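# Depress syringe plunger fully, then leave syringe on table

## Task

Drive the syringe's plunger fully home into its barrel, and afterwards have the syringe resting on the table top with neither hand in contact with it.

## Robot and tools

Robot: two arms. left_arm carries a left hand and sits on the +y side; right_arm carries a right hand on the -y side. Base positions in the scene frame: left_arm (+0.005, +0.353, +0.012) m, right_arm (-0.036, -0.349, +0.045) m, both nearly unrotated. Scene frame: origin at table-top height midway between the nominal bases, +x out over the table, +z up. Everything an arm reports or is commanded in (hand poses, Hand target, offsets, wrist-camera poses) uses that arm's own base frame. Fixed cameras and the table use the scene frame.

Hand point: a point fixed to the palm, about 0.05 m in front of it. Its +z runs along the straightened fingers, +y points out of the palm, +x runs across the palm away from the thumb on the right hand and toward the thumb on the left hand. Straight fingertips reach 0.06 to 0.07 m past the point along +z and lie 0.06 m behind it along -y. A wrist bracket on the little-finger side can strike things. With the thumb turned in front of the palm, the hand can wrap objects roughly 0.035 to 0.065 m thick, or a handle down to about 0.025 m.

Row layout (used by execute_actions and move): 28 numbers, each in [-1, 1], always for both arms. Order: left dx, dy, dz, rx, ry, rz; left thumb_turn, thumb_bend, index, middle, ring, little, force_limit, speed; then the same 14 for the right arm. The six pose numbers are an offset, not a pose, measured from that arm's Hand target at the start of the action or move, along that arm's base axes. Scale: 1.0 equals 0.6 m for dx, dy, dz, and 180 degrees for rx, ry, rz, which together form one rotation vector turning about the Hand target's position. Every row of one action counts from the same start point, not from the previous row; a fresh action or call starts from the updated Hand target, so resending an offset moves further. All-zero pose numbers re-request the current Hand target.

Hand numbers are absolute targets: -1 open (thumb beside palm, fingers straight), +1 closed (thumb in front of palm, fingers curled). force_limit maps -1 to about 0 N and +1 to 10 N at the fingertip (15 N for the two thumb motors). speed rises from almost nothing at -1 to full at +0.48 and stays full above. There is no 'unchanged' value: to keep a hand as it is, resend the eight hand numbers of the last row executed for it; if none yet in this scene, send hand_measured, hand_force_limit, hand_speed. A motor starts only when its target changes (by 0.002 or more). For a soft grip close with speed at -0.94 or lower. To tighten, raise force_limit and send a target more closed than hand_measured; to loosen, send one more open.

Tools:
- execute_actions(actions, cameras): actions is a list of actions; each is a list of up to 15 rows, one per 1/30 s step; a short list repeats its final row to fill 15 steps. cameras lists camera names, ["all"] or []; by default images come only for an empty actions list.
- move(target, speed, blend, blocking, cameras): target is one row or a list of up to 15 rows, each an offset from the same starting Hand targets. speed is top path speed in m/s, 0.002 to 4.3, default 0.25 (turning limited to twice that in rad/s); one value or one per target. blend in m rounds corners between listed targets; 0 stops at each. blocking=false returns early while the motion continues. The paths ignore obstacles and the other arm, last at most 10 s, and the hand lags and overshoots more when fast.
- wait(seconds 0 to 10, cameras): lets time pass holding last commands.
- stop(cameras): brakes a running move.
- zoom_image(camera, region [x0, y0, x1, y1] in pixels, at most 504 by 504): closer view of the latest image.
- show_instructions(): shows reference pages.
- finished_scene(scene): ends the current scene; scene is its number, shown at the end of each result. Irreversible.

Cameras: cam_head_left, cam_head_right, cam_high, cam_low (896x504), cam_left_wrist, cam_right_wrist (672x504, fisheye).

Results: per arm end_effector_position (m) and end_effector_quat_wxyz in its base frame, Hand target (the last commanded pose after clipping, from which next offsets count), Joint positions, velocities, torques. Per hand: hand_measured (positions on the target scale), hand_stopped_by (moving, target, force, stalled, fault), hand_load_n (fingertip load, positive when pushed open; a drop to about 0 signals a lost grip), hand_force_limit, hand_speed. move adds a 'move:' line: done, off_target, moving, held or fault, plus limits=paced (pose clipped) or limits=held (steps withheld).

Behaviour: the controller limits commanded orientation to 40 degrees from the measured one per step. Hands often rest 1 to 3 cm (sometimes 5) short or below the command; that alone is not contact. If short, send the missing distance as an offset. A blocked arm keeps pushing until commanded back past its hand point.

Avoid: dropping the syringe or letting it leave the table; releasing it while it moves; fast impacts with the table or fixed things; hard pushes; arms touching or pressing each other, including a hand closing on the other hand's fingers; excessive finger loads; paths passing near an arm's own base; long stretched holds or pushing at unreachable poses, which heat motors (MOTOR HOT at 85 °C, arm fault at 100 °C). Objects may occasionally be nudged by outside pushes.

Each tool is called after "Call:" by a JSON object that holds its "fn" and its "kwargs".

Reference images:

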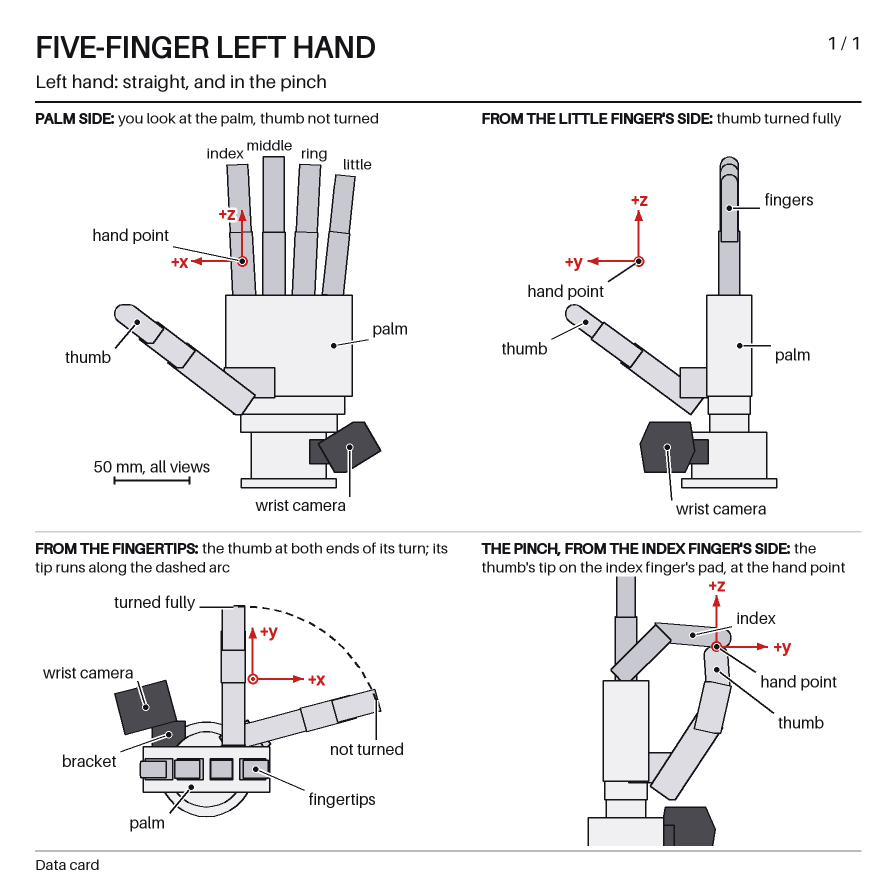

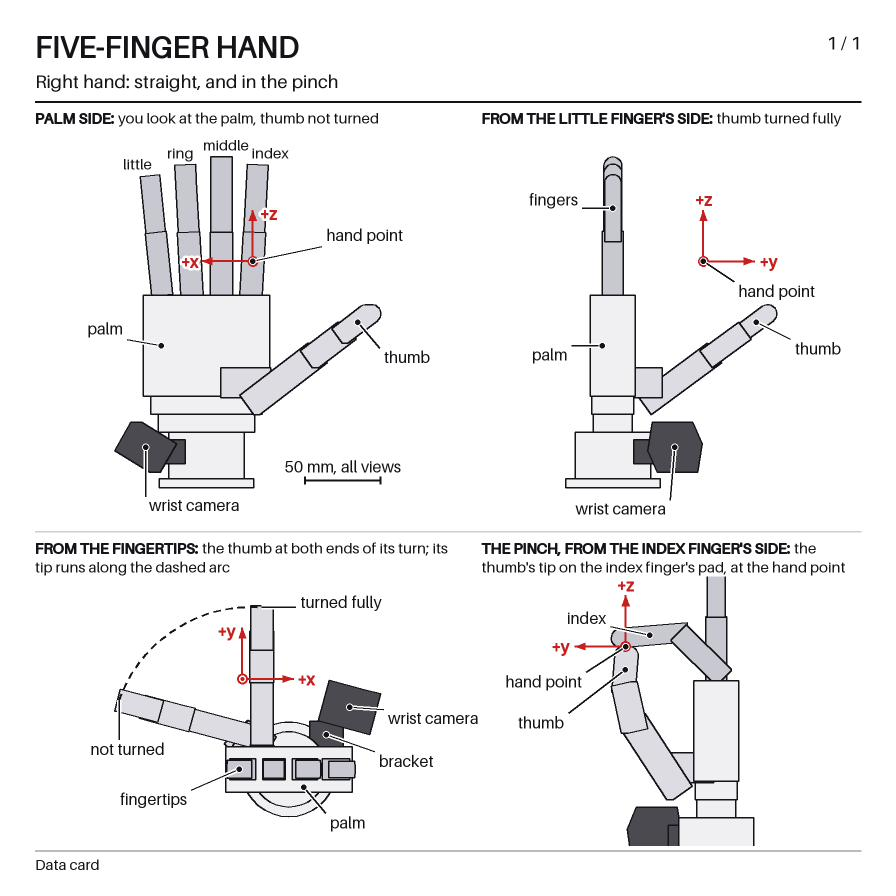

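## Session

Call:
{"fn": "execute_actions", "kwargs": {"actions": []}}

Scene clock: 0.00 s.
left_arm: end_effector_position=(+0.5299, +0.1952, +0.1415) hand_measured=(-1.000, -1.000, -1.000, -1.000, -1.000, -1.000) hand_load_n=(+0.0, +0.0, +0.0, +0.0, +0.0, -0.5) hand_stopped_by=(target, target, target, target, target, target) hand_force_limit=0.00 hand_speed=-0.80 end_effector_quat_wxyz=(+0.611, +0.123, +0.776, -0.091) | right_arm: end_effector_position=(+0.4812, +0.2835, +0.2626) hand_measured=(-1.000, -1.000, -1.000, -1.000, -1.000, -1.000) hand_load_n=(+0.0, +0.0, +0.0, +0.0, +0.0, +0.0) hand_stopped_by=(target, target, target, target, target, target) hand_force_limit=0.00 hand_speed=-0.80 end_effector_quat_wxyz=(-0.230, +0.642, -0.623, +0.384)
Joint positions: left_arm=[0.517 1.471 0.677 0.451 0.792 1.828] | right_arm=[0.683 1.446 1.379 -0.819 0.687 0.399]
Joint velocities: within noise
Joint torques (N m): no reading
Heat: left arm: hottest shoulder 29 °C; right arm: hottest elbow 31 °C.
Hand target: left_arm +0.5362, +0.1988, +0.1522; +0.619, +0.127, +0.771, -0.085 | right_arm +0.4866, +0.2879, +0.2807; -0.247, +0.633, -0.624, +0.386
camera_calibration:
cam_left_wrist: T_world_to_cam=[[-0.382205, -0.888697, -0.253255, 0.410728], [-0.545243, 0.438152, -0.714656, 0.309651], [0.746076, -0.135059, -0.652019, -0.163975], [0, 0, 0, 1]] pos_world=[0.448155, 0.207192, 0.218398]
cam_right_wrist: T_world_to_cam=[[-0.57219, -0.395871, -0.718251, 0.578526], [-0.526798, 0.848631, -0.0480605, 0.0202282], [0.628555, 0.350874, -0.694122, -0.103495], [0, 0, 0, 1]] pos_world=[0.406735, 0.248169, 0.344661]

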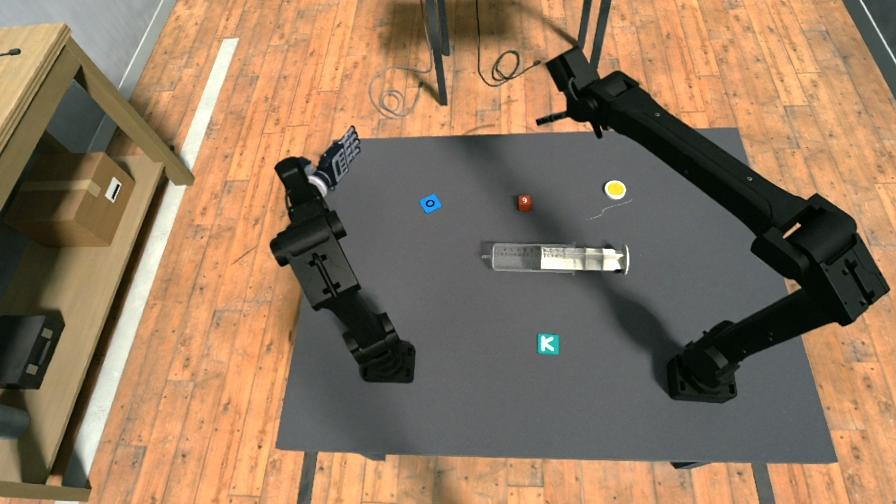

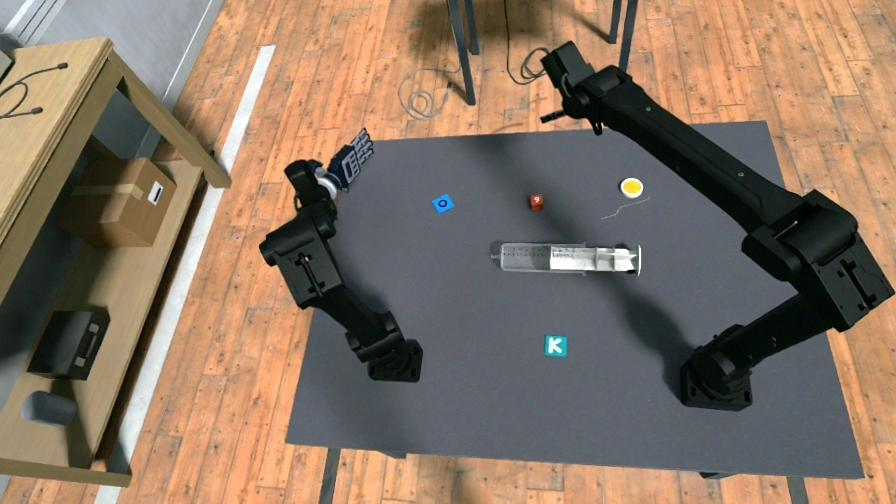

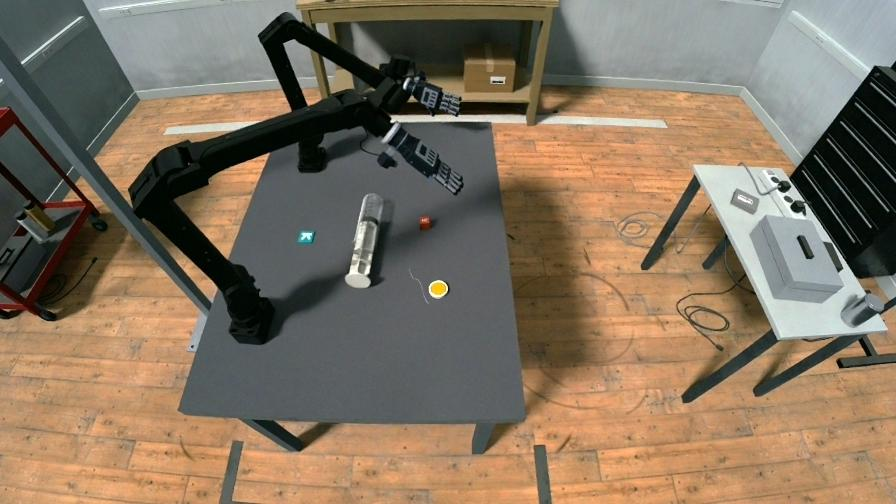

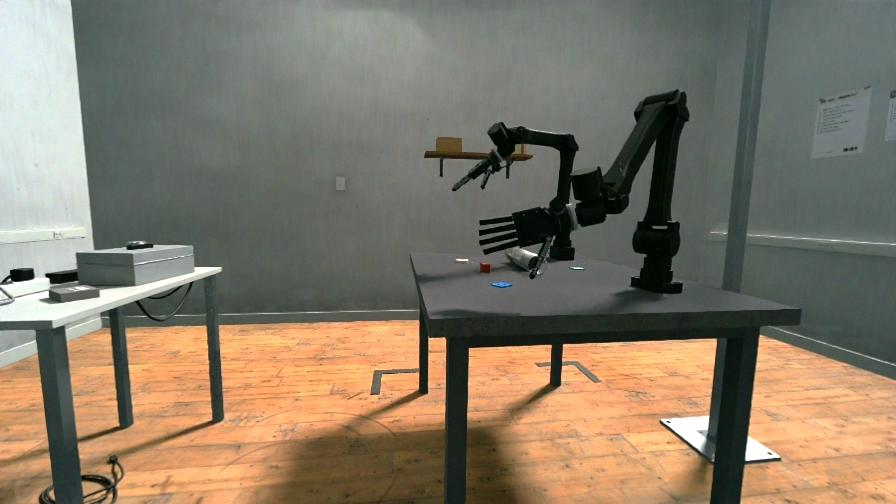

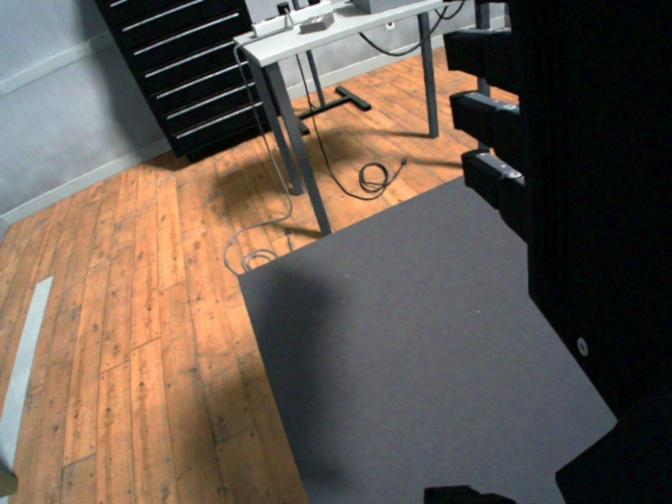

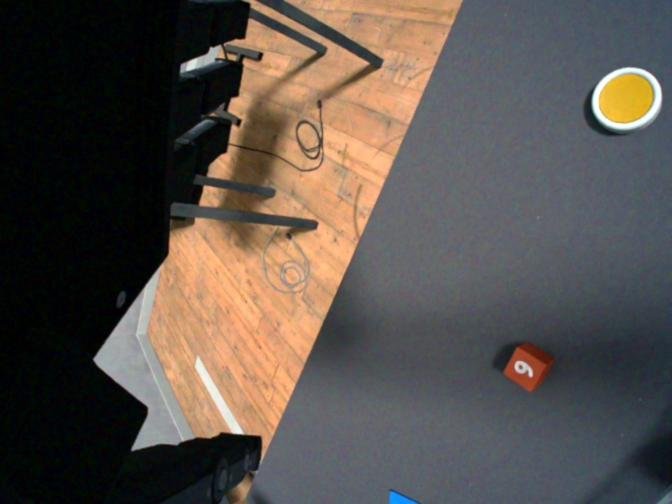

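Call:
{"fn": "zoom_image", "kwargs": {"camera": "cam_head_left", "region": [470, 220, 650, 300]}}

Scaled by 2.800 from the camera's 896x504 image, which has a finer 1280x720 frame.

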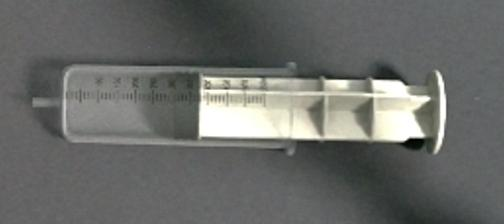

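Call:
{"fn": "move", "kwargs": {"target": [[-0.2,-0.4,0.2,-0.217,0.109,0.156,-1,-1,-1,-1,-1,-1,0,-0.8,-0.15,-0.25,0,0.28,-0.02,-0.13,-1,-1,-1,-1,-1,-1,0,-0.8],[-0.4,-0.8,0.13,-0.4339,0.2185,0.3127,1,-1,-1,-1,-1,-1,0.4,-0.3,-0.276,-0.35,-0.05,0.4674,-0.0341,-0.2159,-1,-1,-1,-1,-1,-1,0,-0.8],[-0.435,-0.891,-0.029,-0.4339,0.2185,0.3127,1,-1,-1,-1,-1,-1,0.4,-0.3,-0.276,-0.36,-0.24,0.4674,-0.0341,-0.2159,-1,-1,-1,-1,-1,-1,0,-0.8]], "speed": 0.35, "blend": [0.08,0.04,0], "cameras": ["cam_head_left","cam_left_wrist","cam_right_wrist"]}}

Scene clock: 66.60 s.
left_arm: end_effector_position=(+0.2733, -0.3250, +0.1297) hand_measured=(+1.000, -1.000, -1.000, -1.000, -1.000, -1.000) hand_load_n=(+0.0, +0.0, +0.0, +0.0, +0.0, +0.0) hand_stopped_by=(target, target, target, target, target, target) hand_force_limit=0.40 hand_speed=-0.30 end_effector_quat_wxyz=(-0.267, +0.640, -0.668, +0.270) | right_arm: end_effector_position=(+0.3201, +0.0735, +0.1382) hand_measured=(-1.000, -1.000, -1.000, -1.000, -1.000, -1.000) hand_load_n=(+0.0, +0.0, +0.0, +0.0, +0.0, +0.0) hand_stopped_by=(target, target, target, target, target, target) hand_force_limit=0.00 hand_speed=-0.80 end_effector_quat_wxyz=(+0.495, -0.067, +0.865, +0.039)
Joint positions: left_arm=[-1.016 1.208 0.852 -0.718 -0.627 -0.808] | right_arm=[-0.094 0.517 0.174 -0.202 -0.215 1.445]
Joint torques (N m): left_arm=[-2.61 -6.42 8.68 1.78 -0.55 -0.13] | right_arm=[-0.67 1.96 8.7 2.47 -0.14 -0.04]
Heat: left arm: hottest elbow 33 °C; right arm: hottest elbow 35 °C.
Hand target: left_arm +0.2751, -0.3358, +0.1348; -0.263, +0.642, -0.663, +0.283 | right_arm +0.3211, +0.0719, +0.1367; +0.498, -0.066, +0.864, +0.038
Off the commanded pose: left_arm 0.012 m, 2 deg | right_arm 0.002 m, 0 deg.
move: off_target (left_arm); blend cut to 0 m at target 2; target 2's new numbers were sent with left_arm's hand 0.023 m and 2 deg from that target
camera_calibration:
cam_left_wrist: T_world_to_cam=[[0.651167, -0.2941, 0.699633, -0.365424], [-0.534395, -0.832261, 0.147524, -0.138366], [0.538891, -0.469943, -0.699107, -0.0966521], [0, 0, 0, 1]] pos_world=[0.216095, -0.268049, 0.208505]
cam_right_wrist: T_world_to_cam=[[-0.239384, 0.933649, -0.266447, 0.0471642], [-0.0977758, 0.249849, 0.963336, -0.125513], [0.965989, 0.25666, 0.0314784, -0.216293], [0, 0, 0, 1]] pos_world=[0.207955, 0.0428382, 0.140287]
Images, in order (width x height): cam_head_left 896x504, cam_left_wrist 672x504, cam_right_wrist 672x504.

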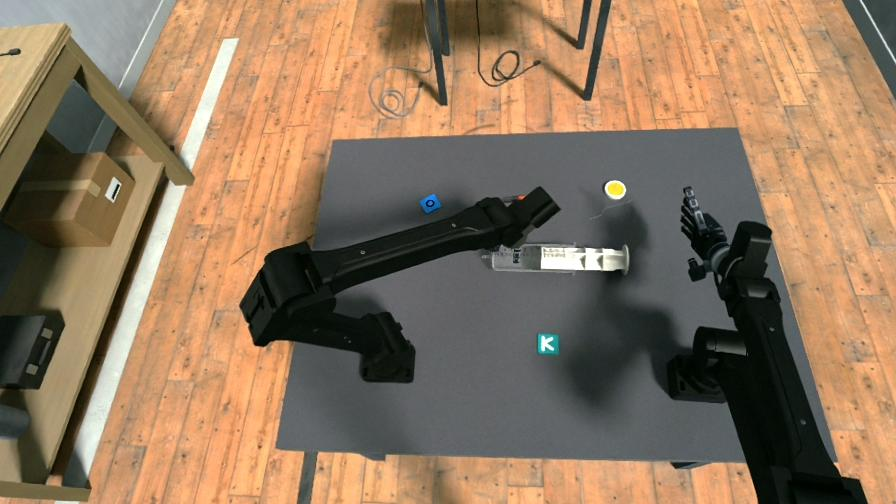

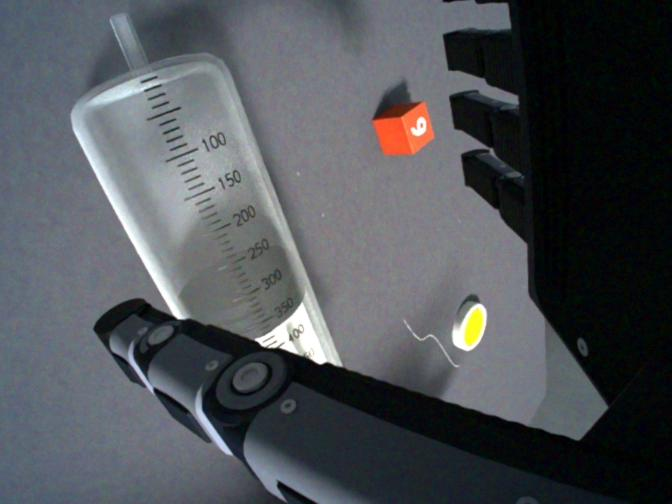

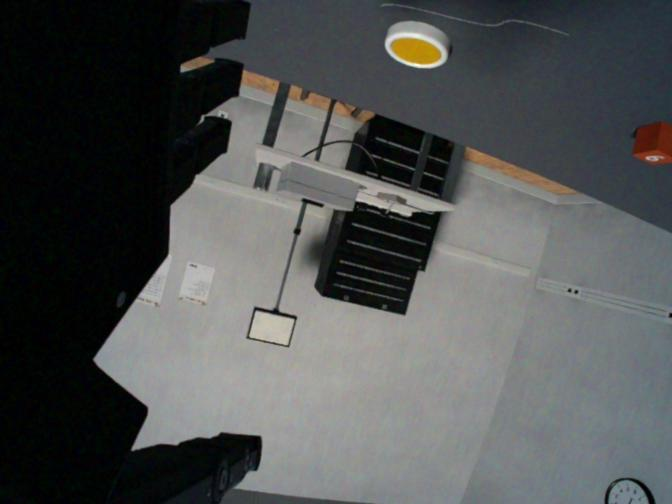

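Call:
{"fn": "move", "kwargs": {"target": [0.003,-0.015,-0.136,0,0,0,1,-1,-1,-1,-1,-1,0.4,-0.3,0,0,0,0,0,0,-1,-1,-1,-1,-1,-1,0,-0.8], "speed": 0.12, "cameras": ["cam_left_wrist"]}}

Scene clock: 79.03 s.
left_arm: end_effector_position=(+0.2786, -0.3365, +0.0547) hand_measured=(+1.000, -1.000, -1.000, -1.000, -1.000, -1.000) hand_load_n=(+0.0, +0.0, +0.0, +0.0, -0.5, +0.0) hand_stopped_by=(target, target, target, target, target, target) hand_force_limit=0.40 hand_speed=-0.30 end_effector_quat_wxyz=(-0.266, +0.642, -0.664, +0.276) | right_arm: end_effector_position=(+0.3200, +0.0736, +0.1382) hand_measured=(-1.000, -1.000, -1.000, -1.000, -1.000, -1.000) hand_load_n=(+0.0, -0.5, +0.0, +0.0, +0.0, +0.0) hand_stopped_by=(target, target, target, target, target, target) hand_force_limit=0.00 hand_speed=-0.80 end_effector_quat_wxyz=(+0.495, -0.067, +0.865, +0.040)
Joint positions: left_arm=[-1.021 1.345 0.745 -0.466 -0.632 -0.819] | right_arm=[-0.094 0.517 0.174 -0.202 -0.215 1.445]
Joint torques (N m): left_arm=[-2.84 -7.06 7.1 1.83 -0.55 -0.11] | right_arm=[-0.62 1.85 8.72 2.45 -0.14 -0.04]
Heat: left arm: hottest elbow 34 °C; right arm: hottest elbow 35 °C.
Hand target: left_arm +0.2769, -0.3447, +0.0532; -0.263, +0.642, -0.663, +0.283 | right_arm +0.3210, +0.0720, +0.1367; +0.498, -0.066, +0.864, +0.038
Off the commanded pose: left_arm 0.009 m, 1 deg | right_arm 0.002 m, 0 deg.
move: done
camera_calibration:
cam_left_wrist: T_world_to_cam=[[0.647017, -0.282724, 0.708122, -0.315184], [-0.532089, -0.832612, 0.153747, -0.135196], [0.546122, -0.476261, -0.689148, -0.162059], [0, 0, 0, 1]] pos_world=[0.220497, -0.278858, 0.132292]
Images, in order (width x height): cam_left_wrist 672x504.

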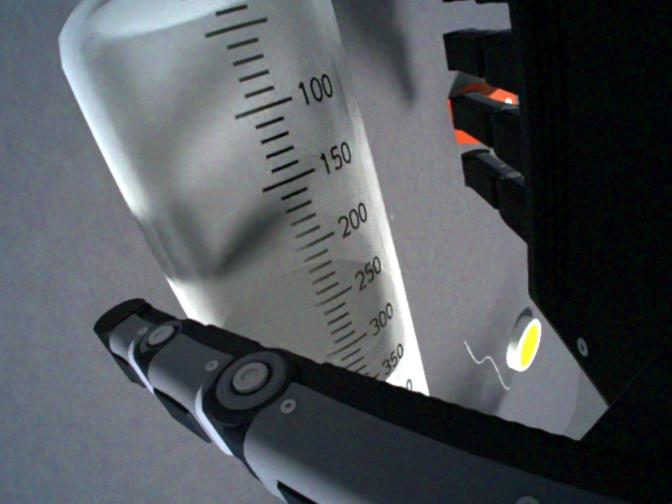

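Call:
{"fn": "move", "kwargs": {"target": [-0.006,0,-0.008,0,0,0,1,0.2,0.3,0.3,0.3,0.3,0.4,-0.9,0,0,0,0,0,0,-1,-1,-1,-1,-1,-1,0,-0.8], "speed": 0.05, "cameras": ["cam_left_wrist"]}}

Scene clock: 85.30 s.
left_arm: end_effector_position=(+0.2760, -0.3374, +0.0519) hand_measured=(+1.000, -0.680, -0.324, -0.342, -0.342, -0.304) hand_load_n=(+6.5, +19.5, +9.0, +3.0, +1.5, +7.5) hand_stopped_by=(target, force, force, force, force, force) hand_force_limit=0.40 hand_speed=-0.90 end_effector_quat_wxyz=(-0.267, +0.642, -0.663, +0.278) | right_arm: end_effector_position=(+0.3200, +0.0736, +0.1382) hand_measured=(-1.000, -1.000, -1.000, -1.000, -1.000, -1.000) hand_load_n=(+0.0, +0.0, +0.0, +0.0, +0.0, +0.0) hand_stopped_by=(target, target, target, target, target, target) hand_force_limit=0.00 hand_speed=-0.80 end_effector_quat_wxyz=(+0.495, -0.067, +0.865, +0.040)
Joint positions: left_arm=[-1.03 1.348 0.737 -0.456 -0.639 -0.828] | right_arm=[-0.094 0.517 0.174 -0.202 -0.215 1.445]
Joint torques (N m): left_arm=[-2.78 -6.89 6.87 1.77 -0.44 -0.11] | right_arm=[-0.62 1.9 8.7 2.45 -0.14 -0.03]
Heat: left arm: hottest elbow 34 °C; right arm: hottest elbow 35 °C.
Hand target: left_arm +0.2734, -0.3447, +0.0485; -0.263, +0.642, -0.663, +0.283 | right_arm +0.3210, +0.0720, +0.1367; +0.498, -0.066, +0.864, +0.038
Off the commanded pose: left_arm 0.009 m, 1 deg | right_arm 0.002 m, 0 deg.
move: done
camera_calibration:
cam_left_wrist: T_world_to_cam=[[0.643974, -0.280649, 0.711711, -0.310395], [-0.532126, -0.832704, 0.153121, -0.13682], [0.549672, -0.477326, -0.685581, -0.164494], [0, 0, 0, 1]] pos_world=[0.217499, -0.27956, 0.129088]
Images, in order (width x height): cam_left_wrist 672x504.

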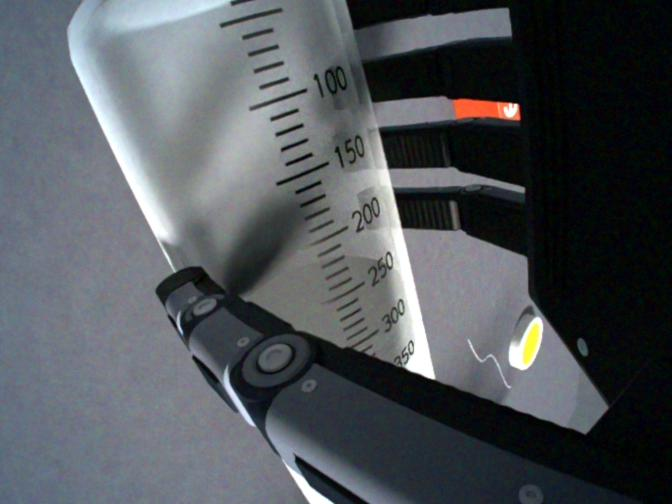

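Call:
{"fn": "move", "kwargs": {"target": [[0.02,-0.02,0.004,0,0,0.05,1,0.2,0.3,0.3,0.3,0.3,0.4,-0.9,-0.01,0.03,-0.12,0,0,0,-1,-1,-1,-1,-1,-1,0,-0.8]], "speed": 0.12, "cameras": ["cam_head_left","cam_left_wrist","cam_right_wrist"]}}

Call:
{"fn": "zoom_image", "kwargs": {"camera": "cam_head_left", "region": [470, 180, 730, 310]}}

Scene clock: 97.50 s.
left_arm: end_effector_position=(+0.2849, -0.3429, +0.0511) hand_measured=(+1.000, -0.680, -0.324, -0.342, -0.342, -0.304) hand_load_n=(+4.5, +19.0, +9.0, +3.0, +2.0, +6.5) hand_stopped_by=(target, force, force, force, force, force) hand_force_limit=0.40 hand_speed=-0.90 end_effector_quat_wxyz=(-0.290, +0.686, -0.615, +0.259) | right_arm: end_effector_position=(+0.3154, +0.0883, +0.0636) hand_measured=(-1.000, -1.000, -1.000, -1.000, -1.000, -1.000) hand_load_n=(+0.0, +0.0, +0.0, +0.0, +0.0, +0.0) hand_stopped_by=(target, target, target, target, target, target) hand_force_limit=0.00 hand_speed=-0.80 end_effector_quat_wxyz=(+0.495, -0.071, +0.866, +0.032)
Joint positions: left_arm=[-1.05 1.415 0.811 -0.579 -0.718 -1.013] | right_arm=[0.015 0.878 0.014 0.327 -0.112 1.486]
Joint torques (N m): left_arm=[-2.73 -6.71 9.03 0.51 -0.39 -0.28] | right_arm=[0.32 0.79 6.43 2.52 -0.06 0.14]
Heat: left arm: hottest elbow 33 °C; right arm: hottest elbow 35 °C.
Hand target: left_arm +0.2855, -0.3568, +0.0510; -0.284, +0.692, -0.610, +0.261 | right_arm +0.3151, +0.0899, +0.0647; +0.498, -0.066, +0.864, +0.038
Off the commanded pose: left_arm 0.014 m, 1 deg | right_arm 0.002 m, 1 deg.
move: off_target (left_arm)
camera_calibration:
cam_left_wrist: T_world_to_cam=[[0.67235, -0.188893, 0.715726, -0.29402], [-0.408223, -0.90119, 0.145642, -0.195013], [0.617494, -0.390098, -0.683026, -0.16215], [0, 0, 0, 1]] pos_world=[0.218203, -0.294536, 0.128087]
cam_right_wrist: T_world_to_cam=[[-0.239141, 0.928895, -0.282782, 0.013699], [-0.0974563, 0.2668, 0.958812, -0.059048], [0.966082, 0.256851, 0.0267236, -0.212956], [0, 0, 0, 1]] pos_world=[0.203255, 0.0577271, 0.0661808]
Images, in order (width x height): cam_head_left 896x504, cam_left_wrist 672x504, cam_right_wrist 672x504.

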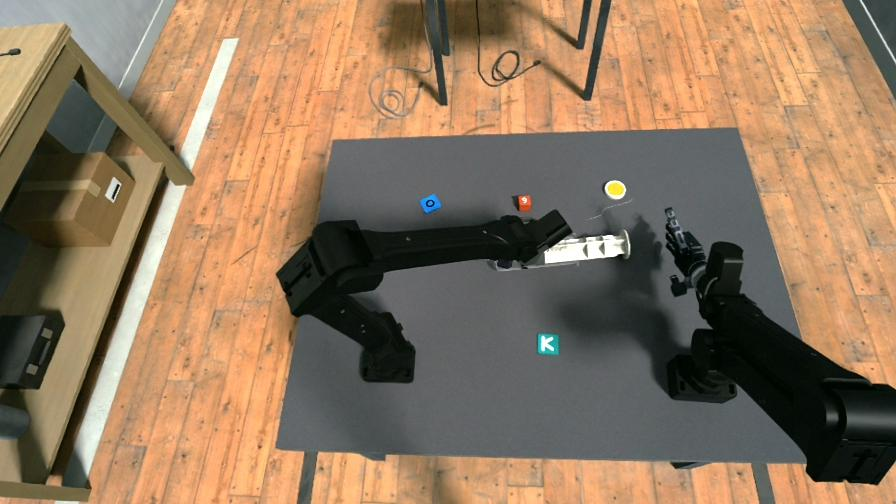

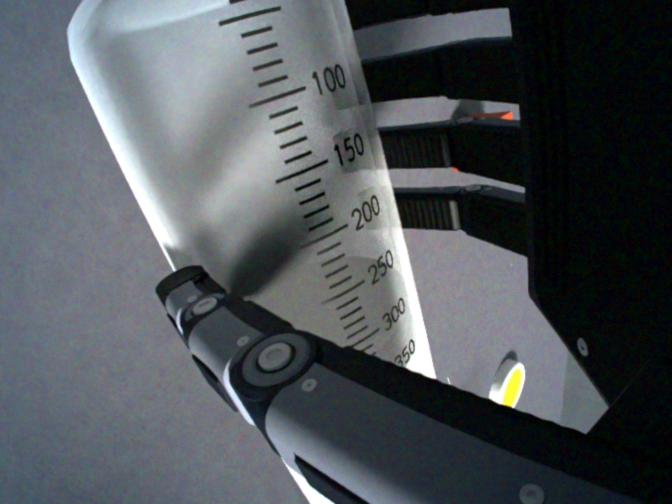

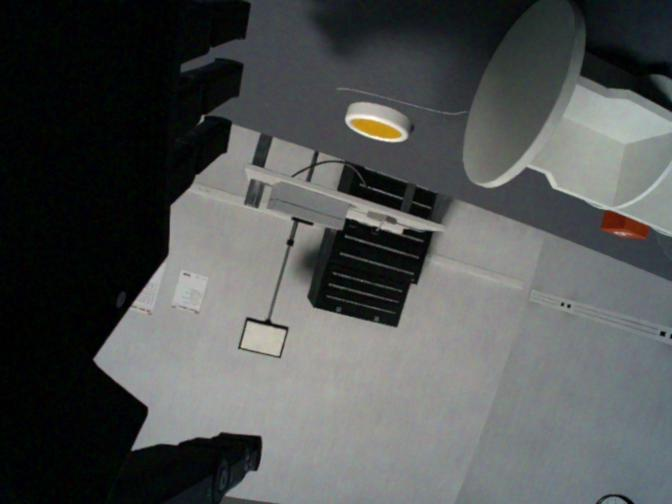

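Scaled by 1.938 from the camera's 896x504 image, which has a finer 1280x720 frame.

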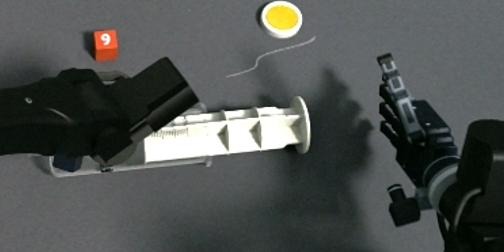

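Call:
{"fn": "move", "kwargs": {"target": [[0,0,0,0,0,0,1,0.2,0.3,0.3,0.3,0.3,0.4,-0.9,-0.012,0.13,-0.01,0,0,0.01,-1,-1,-1,-1,-1,-1,0,-0.8],[0,-0.05,0.005,-0.025,0,0,1,0.2,0.3,0.3,0.3,0.3,0.4,-0.9,-0.02,0.225,0,0,0,0.015,-1,-1,-1,-1,-1,-1,0,-0.8]], "speed": [0.12,0.05], "blend": [0.01,0], "cameras": ["cam_head_left","cam_left_wrist","cam_right_wrist"]}}

Scene clock: 109.40 s.
left_arm: end_effector_position=(+0.2850, -0.3484, +0.0512) hand_measured=(+1.000, -0.680, -0.324, -0.342, -0.342, -0.304) hand_load_n=(+4.0, +18.5, +9.0, +3.0, +2.0, +6.5) hand_stopped_by=(target, force, force, force, force, force) hand_force_limit=0.40 hand_speed=-0.90 end_effector_quat_wxyz=(-0.287, +0.688, -0.614, +0.261) | right_arm: end_effector_position=(+0.2947, +0.1865, +0.0455) hand_measured=(-1.000, -1.000, -1.000, -1.000, -1.000, -1.000) hand_load_n=(+0.0, +0.0, +0.0, +0.5, +0.0, +0.0) hand_stopped_by=(target, target, target, target, target, target) hand_force_limit=0.00 hand_speed=-0.80 end_effector_quat_wxyz=(+0.489, -0.070, +0.869, +0.009)
Joint positions: left_arm=[-1.054 1.424 0.821 -0.579 -0.713 -1.021] | right_arm=[0.725 1.105 0.057 0.401 0.524 1.87]
Joint torques (N m): left_arm=[-3.9 -5.83 10.35 2 0.55 -0.58] | right_arm=[3.08 -0.26 10.82 1.46 -1.16 0.07]
Heat: left arm: hottest elbow 33 °C; right arm: hottest elbow 35 °C.
Hand target: left_arm +0.2854, -0.3869, +0.0540; -0.257, +0.702, -0.599, +0.285 | right_arm +0.3030, +0.2250, +0.0647; +0.497, -0.087, +0.862, +0.050
Off the commanded pose: left_arm 0.039 m, 5 deg | right_arm 0.044 m, 5 deg.
move: off_target (left_arm, right_arm)
camera_calibration:
cam_left_wrist: T_world_to_cam=[[0.674213, -0.182831, 0.715549, -0.293623], [-0.407844, -0.899911, 0.154347, -0.20002], [0.615711, -0.395895, -0.681298, -0.165847], [0, 0, 0, 1]] pos_world=[0.218501, -0.299341, 0.127983]
cam_right_wrist: T_world_to_cam=[[-0.219087, 0.922816, -0.316877, -0.0907564], [-0.0805025, 0.306564, 0.94844, -0.0820221], [0.972379, 0.2333, 0.00712502, -0.21426], [0, 0, 0, 1]] pos_world=[0.181856, 0.158883, 0.050561]
Images, in order (width x height): cam_head_left 896x504, cam_left_wrist 672x504, cam_right_wrist 672x504.

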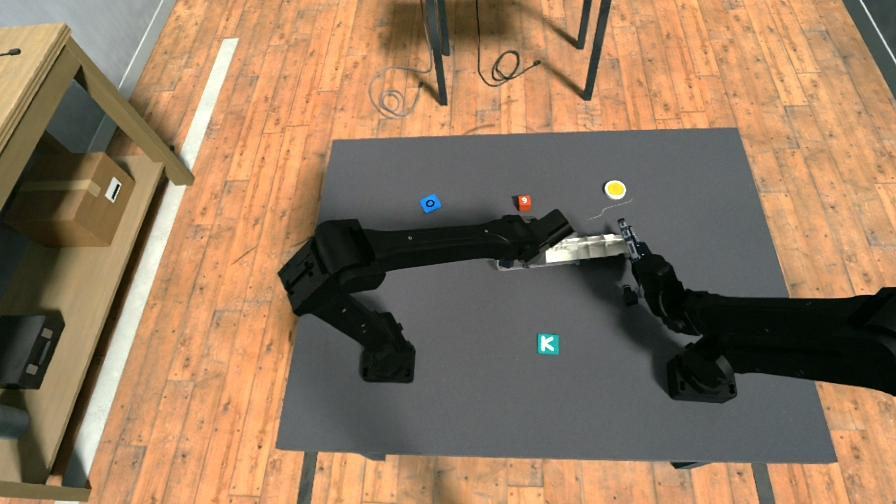

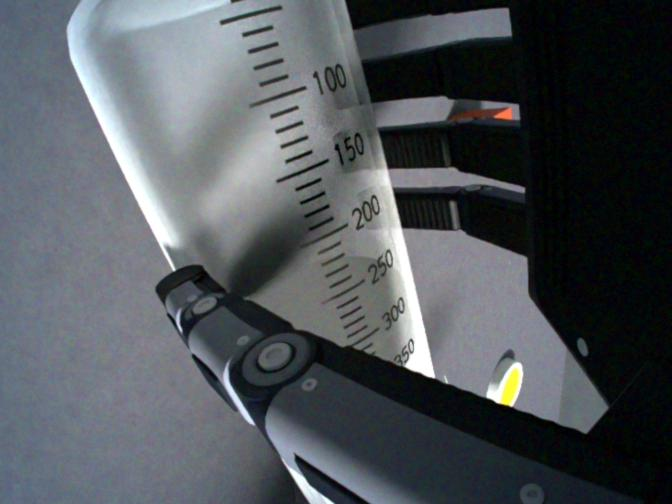

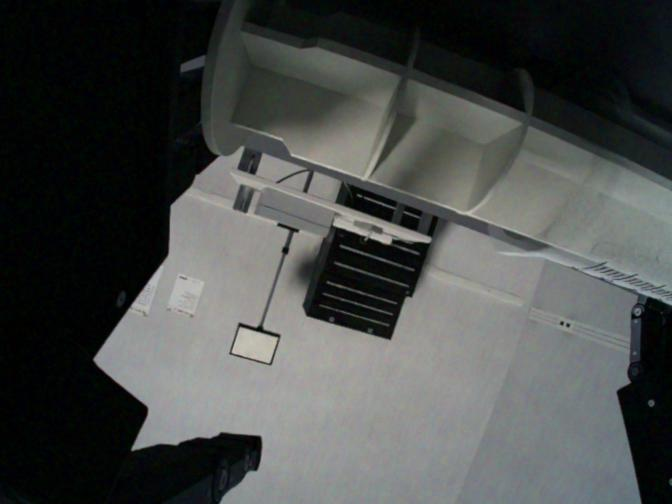

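Call:
{"fn": "move", "kwargs": {"target": [0,-0.045,0.005,-0.03,0,0,1,0.2,0.3,0.3,0.3,0.3,0.4,-0.9,0,0.045,0.01,0,0,0.01,-1,-1,-1,-1,-1,-1,0,-0.8], "speed": 0.05, "cameras": ["cam_head_left","cam_left_wrist"]}}

Scene clock: 117.13 s.
left_arm: end_effector_position=(+0.2844, -0.3494, +0.0510) hand_measured=(+1.000, -0.680, -0.324, -0.342, -0.342, -0.304) hand_load_n=(+1.0, +18.5, +8.5, +3.5, +3.0, +8.5) hand_stopped_by=(target, force, force, force, force, force) hand_force_limit=0.40 hand_speed=-0.90 end_effector_quat_wxyz=(-0.284, +0.688, -0.615, +0.261) | right_arm: end_effector_position=(+0.2952, +0.1891, +0.0446) hand_measured=(-1.000, -1.000, -1.000, -1.000, -1.000, -1.000) hand_load_n=(-0.5, +0.0, +0.0, +1.0, +0.0, +0.0) hand_stopped_by=(target, target, target, target, target, target) hand_force_limit=0.00 hand_speed=-0.80 end_effector_quat_wxyz=(+0.486, -0.067, +0.871, -0.008)
Joint positions: left_arm=[-1.054 1.424 0.821 -0.578 -0.708 -1.021] | right_arm=[0.767 1.104 0.079 0.34 0.585 1.901]
Joint torques (N m): left_arm=[-4.72 -5.66 10.88 4.08 1.79 -0.9] | right_arm=[4.84 -0.26 12.82 1.68 -2.26 -0.02]
Heat: left arm: hottest elbow 33 °C; right arm: hottest elbow 35 °C.
Hand target: left_arm +0.2853, -0.4137, +0.0568; -0.224, +0.714, -0.585, +0.313 | right_arm +0.3030, +0.2519, +0.0706; +0.496, -0.100, +0.860, +0.057
Off the commanded pose: left_arm 0.065 m, 10 deg | right_arm 0.069 m, 9 deg.
move: off_target (left_arm, right_arm)
camera_calibration:
cam_left_wrist: T_world_to_cam=[[0.676753, -0.18169, 0.713439, -0.2934], [-0.409131, -0.898466, 0.159282, -0.200585], [0.612061, -0.399684, -0.682374, -0.16617], [0, 0, 0, 1]] pos_world=[0.2182, -0.299942, 0.127883]
Images, in order (width x height): cam_head_left 896x504, cam_left_wrist 672x504.

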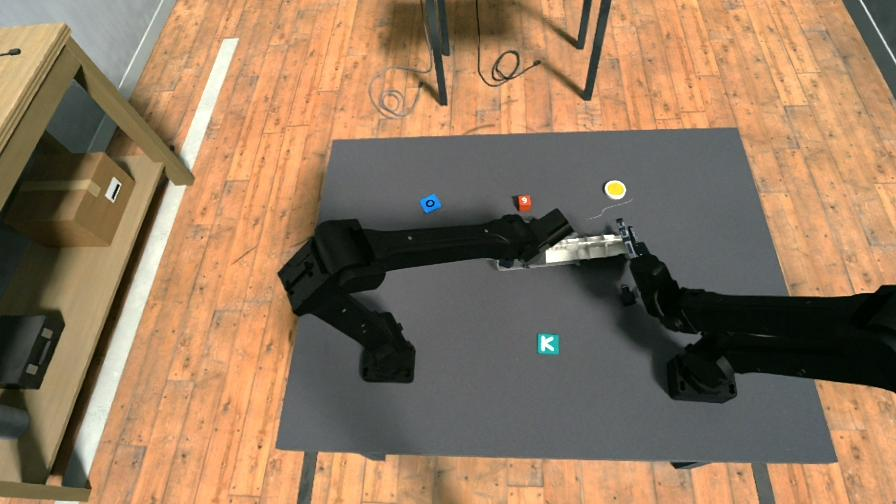

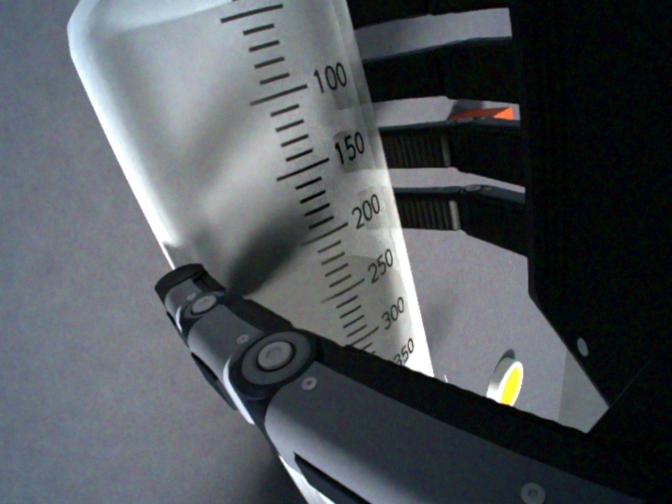

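Call:
{"fn": "move", "kwargs": {"target": [0,-0.03,0.0,-0.015,0,0,1,0.2,0.3,0.3,0.3,0.3,0.4,-0.9,-0.003,0.035,0.006,0,0,0.012,-1,-1,-1,-1,-1,-1,0,-0.8], "speed": 0.05, "cameras": ["cam_left_wrist"]}}

Scene clock: 121.63 s.
left_arm: end_effector_position=(+0.2841, -0.3506, +0.0512) hand_measured=(+1.000, -0.680, -0.324, -0.342, -0.342, -0.306) hand_load_n=(-5.0, +19.0, +6.5, +3.0, +3.5, +10.5) hand_stopped_by=(target, force, force, force, force, force) hand_force_limit=0.40 hand_speed=-0.90 end_effector_quat_wxyz=(-0.282, +0.689, -0.615, +0.262) | right_arm: end_effector_position=(+0.2939, +0.1910, +0.0439) hand_measured=(-1.000, -1.000, -1.000, -1.000, -1.000, -1.000) hand_load_n=(+0.0, +0.0, +0.0, +1.0, +0.0, +0.0) hand_stopped_by=(target, target, target, target, target, target) hand_force_limit=0.00 hand_speed=-0.80 end_effector_quat_wxyz=(+0.484, -0.070, +0.872, -0.018)
Joint positions: left_arm=[-1.054 1.424 0.822 -0.576 -0.703 -1.021] | right_arm=[0.788 1.098 0.088 0.303 0.611 1.909]
Joint torques (N m): left_arm=[-5.42 -4.72 11.69 4.96 2.29 -1.11] | right_arm=[6.18 -0.38 14.3 1.89 -3.12 -0.09]
Heat: left arm: hottest elbow 33 °C; right arm: hottest elbow 35 °C.
Hand target: left_arm +0.2853, -0.4317, +0.0568; -0.207, +0.719, -0.578, +0.327 | right_arm +0.3012, +0.2729, +0.0743; +0.495, -0.116, +0.858, +0.067
Off the commanded pose: left_arm 0.081 m, 13 deg | right_arm 0.088 m, 11 deg.
move: off_target (left_arm, right_arm)
camera_calibration:
cam_left_wrist: T_world_to_cam=[[0.677775, -0.179449, 0.713035, -0.293024], [-0.410218, -0.897091, 0.164162, -0.201189], [0.610199, -0.403764, -0.681639, -0.167366], [0, 0, 0, 1]] pos_world=[0.2182, -0.300644, 0.127881]
Images, in order (width x height): cam_left_wrist 672x504.

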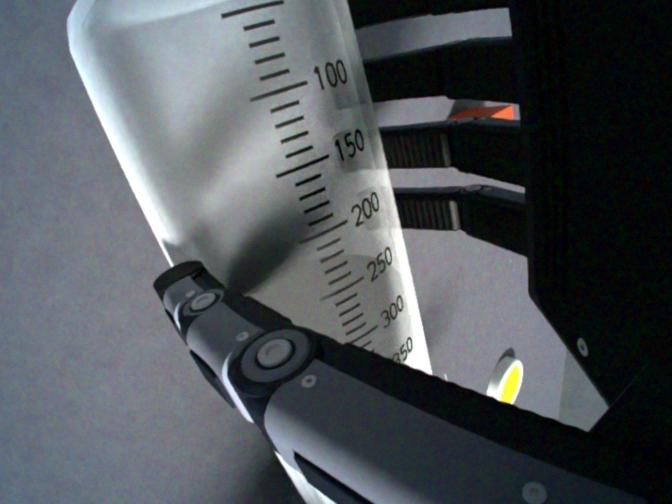

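Call:
{"fn": "move", "kwargs": {"target": [0,-0.02,0.0,0,0,0,1,0.2,0.3,0.3,0.3,0.3,0.4,-0.9,-0.005,0.03,0.004,0,0,0.012,-1,-1,-1,-1,-1,-1,0,-0.8], "speed": 0.05, "cameras": ["cam_left_wrist","cam_head_left"]}}

Call:
{"fn": "zoom_image", "kwargs": {"camera": "cam_head_left", "region": [470, 180, 730, 310]}}

Scene clock: 127.33 s.
left_arm: end_effector_position=(+0.2843, -0.3518, +0.0513) hand_measured=(+1.000, -0.680, -0.324, -0.342, -0.342, -0.306) hand_load_n=(-10.0, +20.0, +5.0, +2.5, +3.5, +10.0) hand_stopped_by=(target, force, force, force, force, force) hand_force_limit=0.40 hand_speed=-0.90 end_effector_quat_wxyz=(-0.281, +0.687, -0.617, +0.261) | right_arm: end_effector_position=(+0.2915, +0.1925, +0.0431) hand_measured=(-1.000, -1.000, -1.000, -1.000, -1.000, -1.000) hand_load_n=(+0.0, +0.0, +0.0, +1.5, +0.0, +0.0) hand_stopped_by=(target, target, target, target, target, target) hand_force_limit=0.00 hand_speed=-0.80 end_effector_quat_wxyz=(+0.481, -0.077, +0.873, -0.024)
Joint positions: left_arm=[-1.054 1.426 0.825 -0.576 -0.701 -1.015] | right_arm=[0.806 1.087 0.094 0.271 0.628 1.91]
Joint torques (N m): left_arm=[-6.42 -3.43 13.24 4.51 2.1 -1.27] | right_arm=[7.41 0.15 15.49 2.24 -3.87 -0.14]
Heat: left arm: hottest elbow 34 °C; right arm: hottest elbow 36 °C.
Hand target: left_arm +0.2853, -0.4437, +0.0569; -0.207, +0.719, -0.578, +0.327 | right_arm +0.2982, +0.2910, +0.0767; +0.494, -0.133, +0.856, +0.076
Off the commanded pose: left_arm 0.092 m, 13 deg | right_arm 0.104 m, 13 deg.
move: off_target (left_arm, right_arm)
camera_calibration:
cam_left_wrist: T_world_to_cam=[[0.677988, -0.184647, 0.711504, -0.295316], [-0.414651, -0.895304, 0.162773, -0.200214], [0.606957, -0.405384, -0.683569, -0.167393], [0, 0, 0, 1]] pos_world=[0.218802, -0.30164, 0.128284]
Images, in order (width x height): cam_head_left 896x504, cam_left_wrist 672x504.

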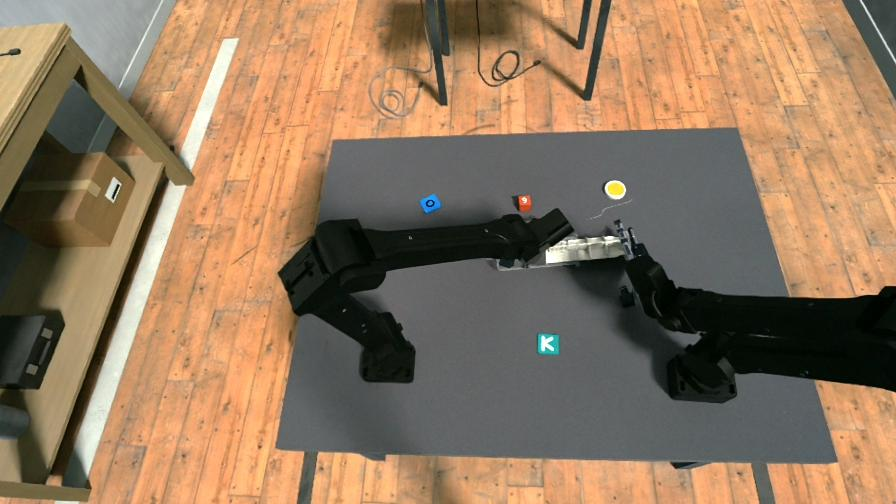

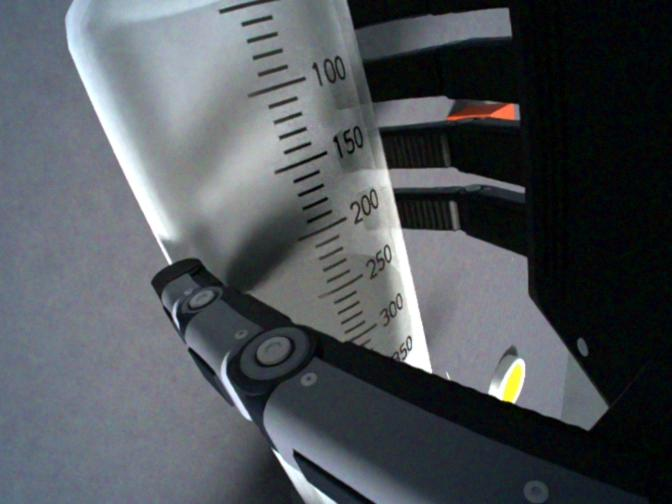

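Scaled by 1.938 from the camera's 896x504 image, which has a finer 1280x720 frame.

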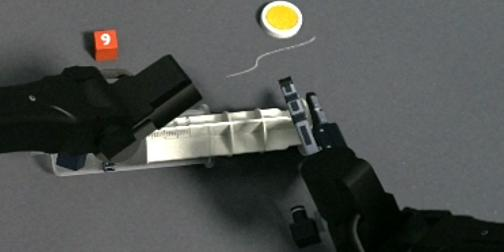

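Call:
{"fn": "move", "kwargs": {"target": [0,-0.01,0.005,-0.035,0,0,1,0.2,0.3,0.3,0.3,0.3,0.4,-0.9,-0.004,0.03,0.012,0,0,0.01,-1,-1,-1,-1,-1,-1,0,-0.8], "speed": 0.06, "cameras": ["cam_left_wrist","cam_right_wrist"]}}

Scene clock: 138.73 s.
left_arm: end_effector_position=(+0.2837, -0.3630, +0.0519) hand_measured=(+1.000, -0.682, -0.324, -0.342, -0.340, -0.306) hand_load_n=(-11.5, +22.0, +9.5, +3.5, +1.5, +9.5) hand_stopped_by=(target, force, force, force, force, force) hand_force_limit=0.40 hand_speed=-0.90 end_effector_quat_wxyz=(-0.256, +0.689, -0.621, +0.274) | right_arm: end_effector_position=(+0.2883, +0.1949, +0.0430) hand_measured=(-1.000, -1.000, -1.000, -1.000, -1.000, -1.000) hand_load_n=(+0.0, +0.0, +0.0, +1.5, +0.0, +0.0) hand_stopped_by=(target, target, target, target, target, target) hand_force_limit=0.00 hand_speed=-0.80 end_effector_quat_wxyz=(+0.476, -0.084, +0.875, -0.030)
Joint positions: left_arm=[-1.047 1.423 0.82 -0.53 -0.654 -1] | right_arm=[0.825 1.063 0.104 0.21 0.64 1.917]
Joint torques (N m): left_arm=[-5.6 -5.6 10.3 6.24 2.41 -1.52] | right_arm=[8.23 -0.21 16.98 2.48 -4.3 -0.22]
Heat: left arm: hottest elbow 35 °C; right arm: hottest wrist yaw 46 °C.
Hand target: left_arm +0.2855, -0.4498, +0.0599; -0.167, +0.729, -0.559, +0.358 | right_arm +0.2958, +0.3091, +0.0840; +0.493, -0.146, +0.854, +0.084
Off the commanded pose: left_arm 0.087 m, 16 deg | right_arm 0.121 m, 15 deg.
move: off_target (left_arm, right_arm)
camera_calibration:
cam_left_wrist: T_world_to_cam=[[0.685476, -0.164947, 0.709165, -0.292288], [-0.43194, -0.876218, 0.213708, -0.201504], [0.586132, -0.452808, -0.671873, -0.183044], [0, 0, 0, 1]] pos_world=[0.220607, -0.307657, 0.127361]
cam_right_wrist: T_world_to_cam=[[-0.214085, 0.896205, -0.388567, -0.0938583], [-0.0539844, 0.386327, 0.920781, -0.104661], [0.975322, 0.218102, -0.0343258, -0.206176], [0, 0, 0, 1]] pos_world=[0.175344, 0.169517, 0.0528226]
Images, in order (width x height): cam_left_wrist 672x504, cam_right_wrist 672x504.

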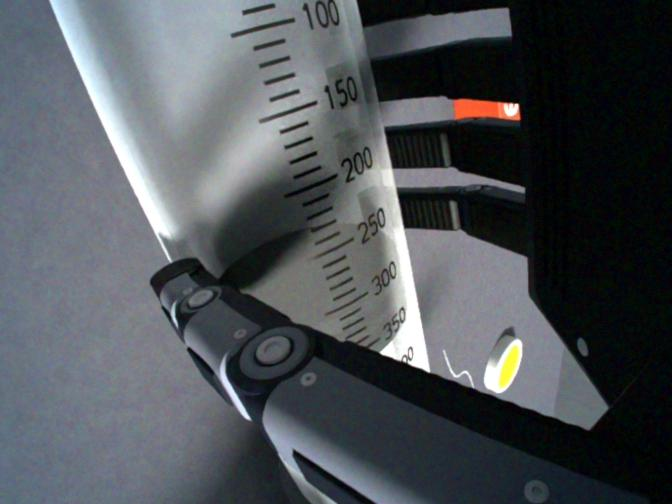

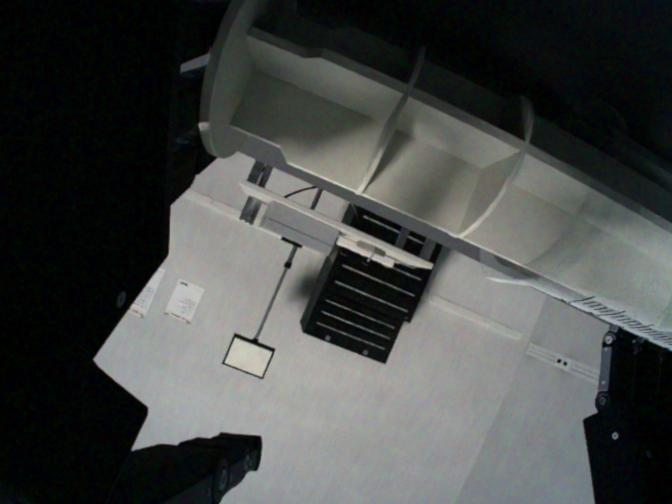

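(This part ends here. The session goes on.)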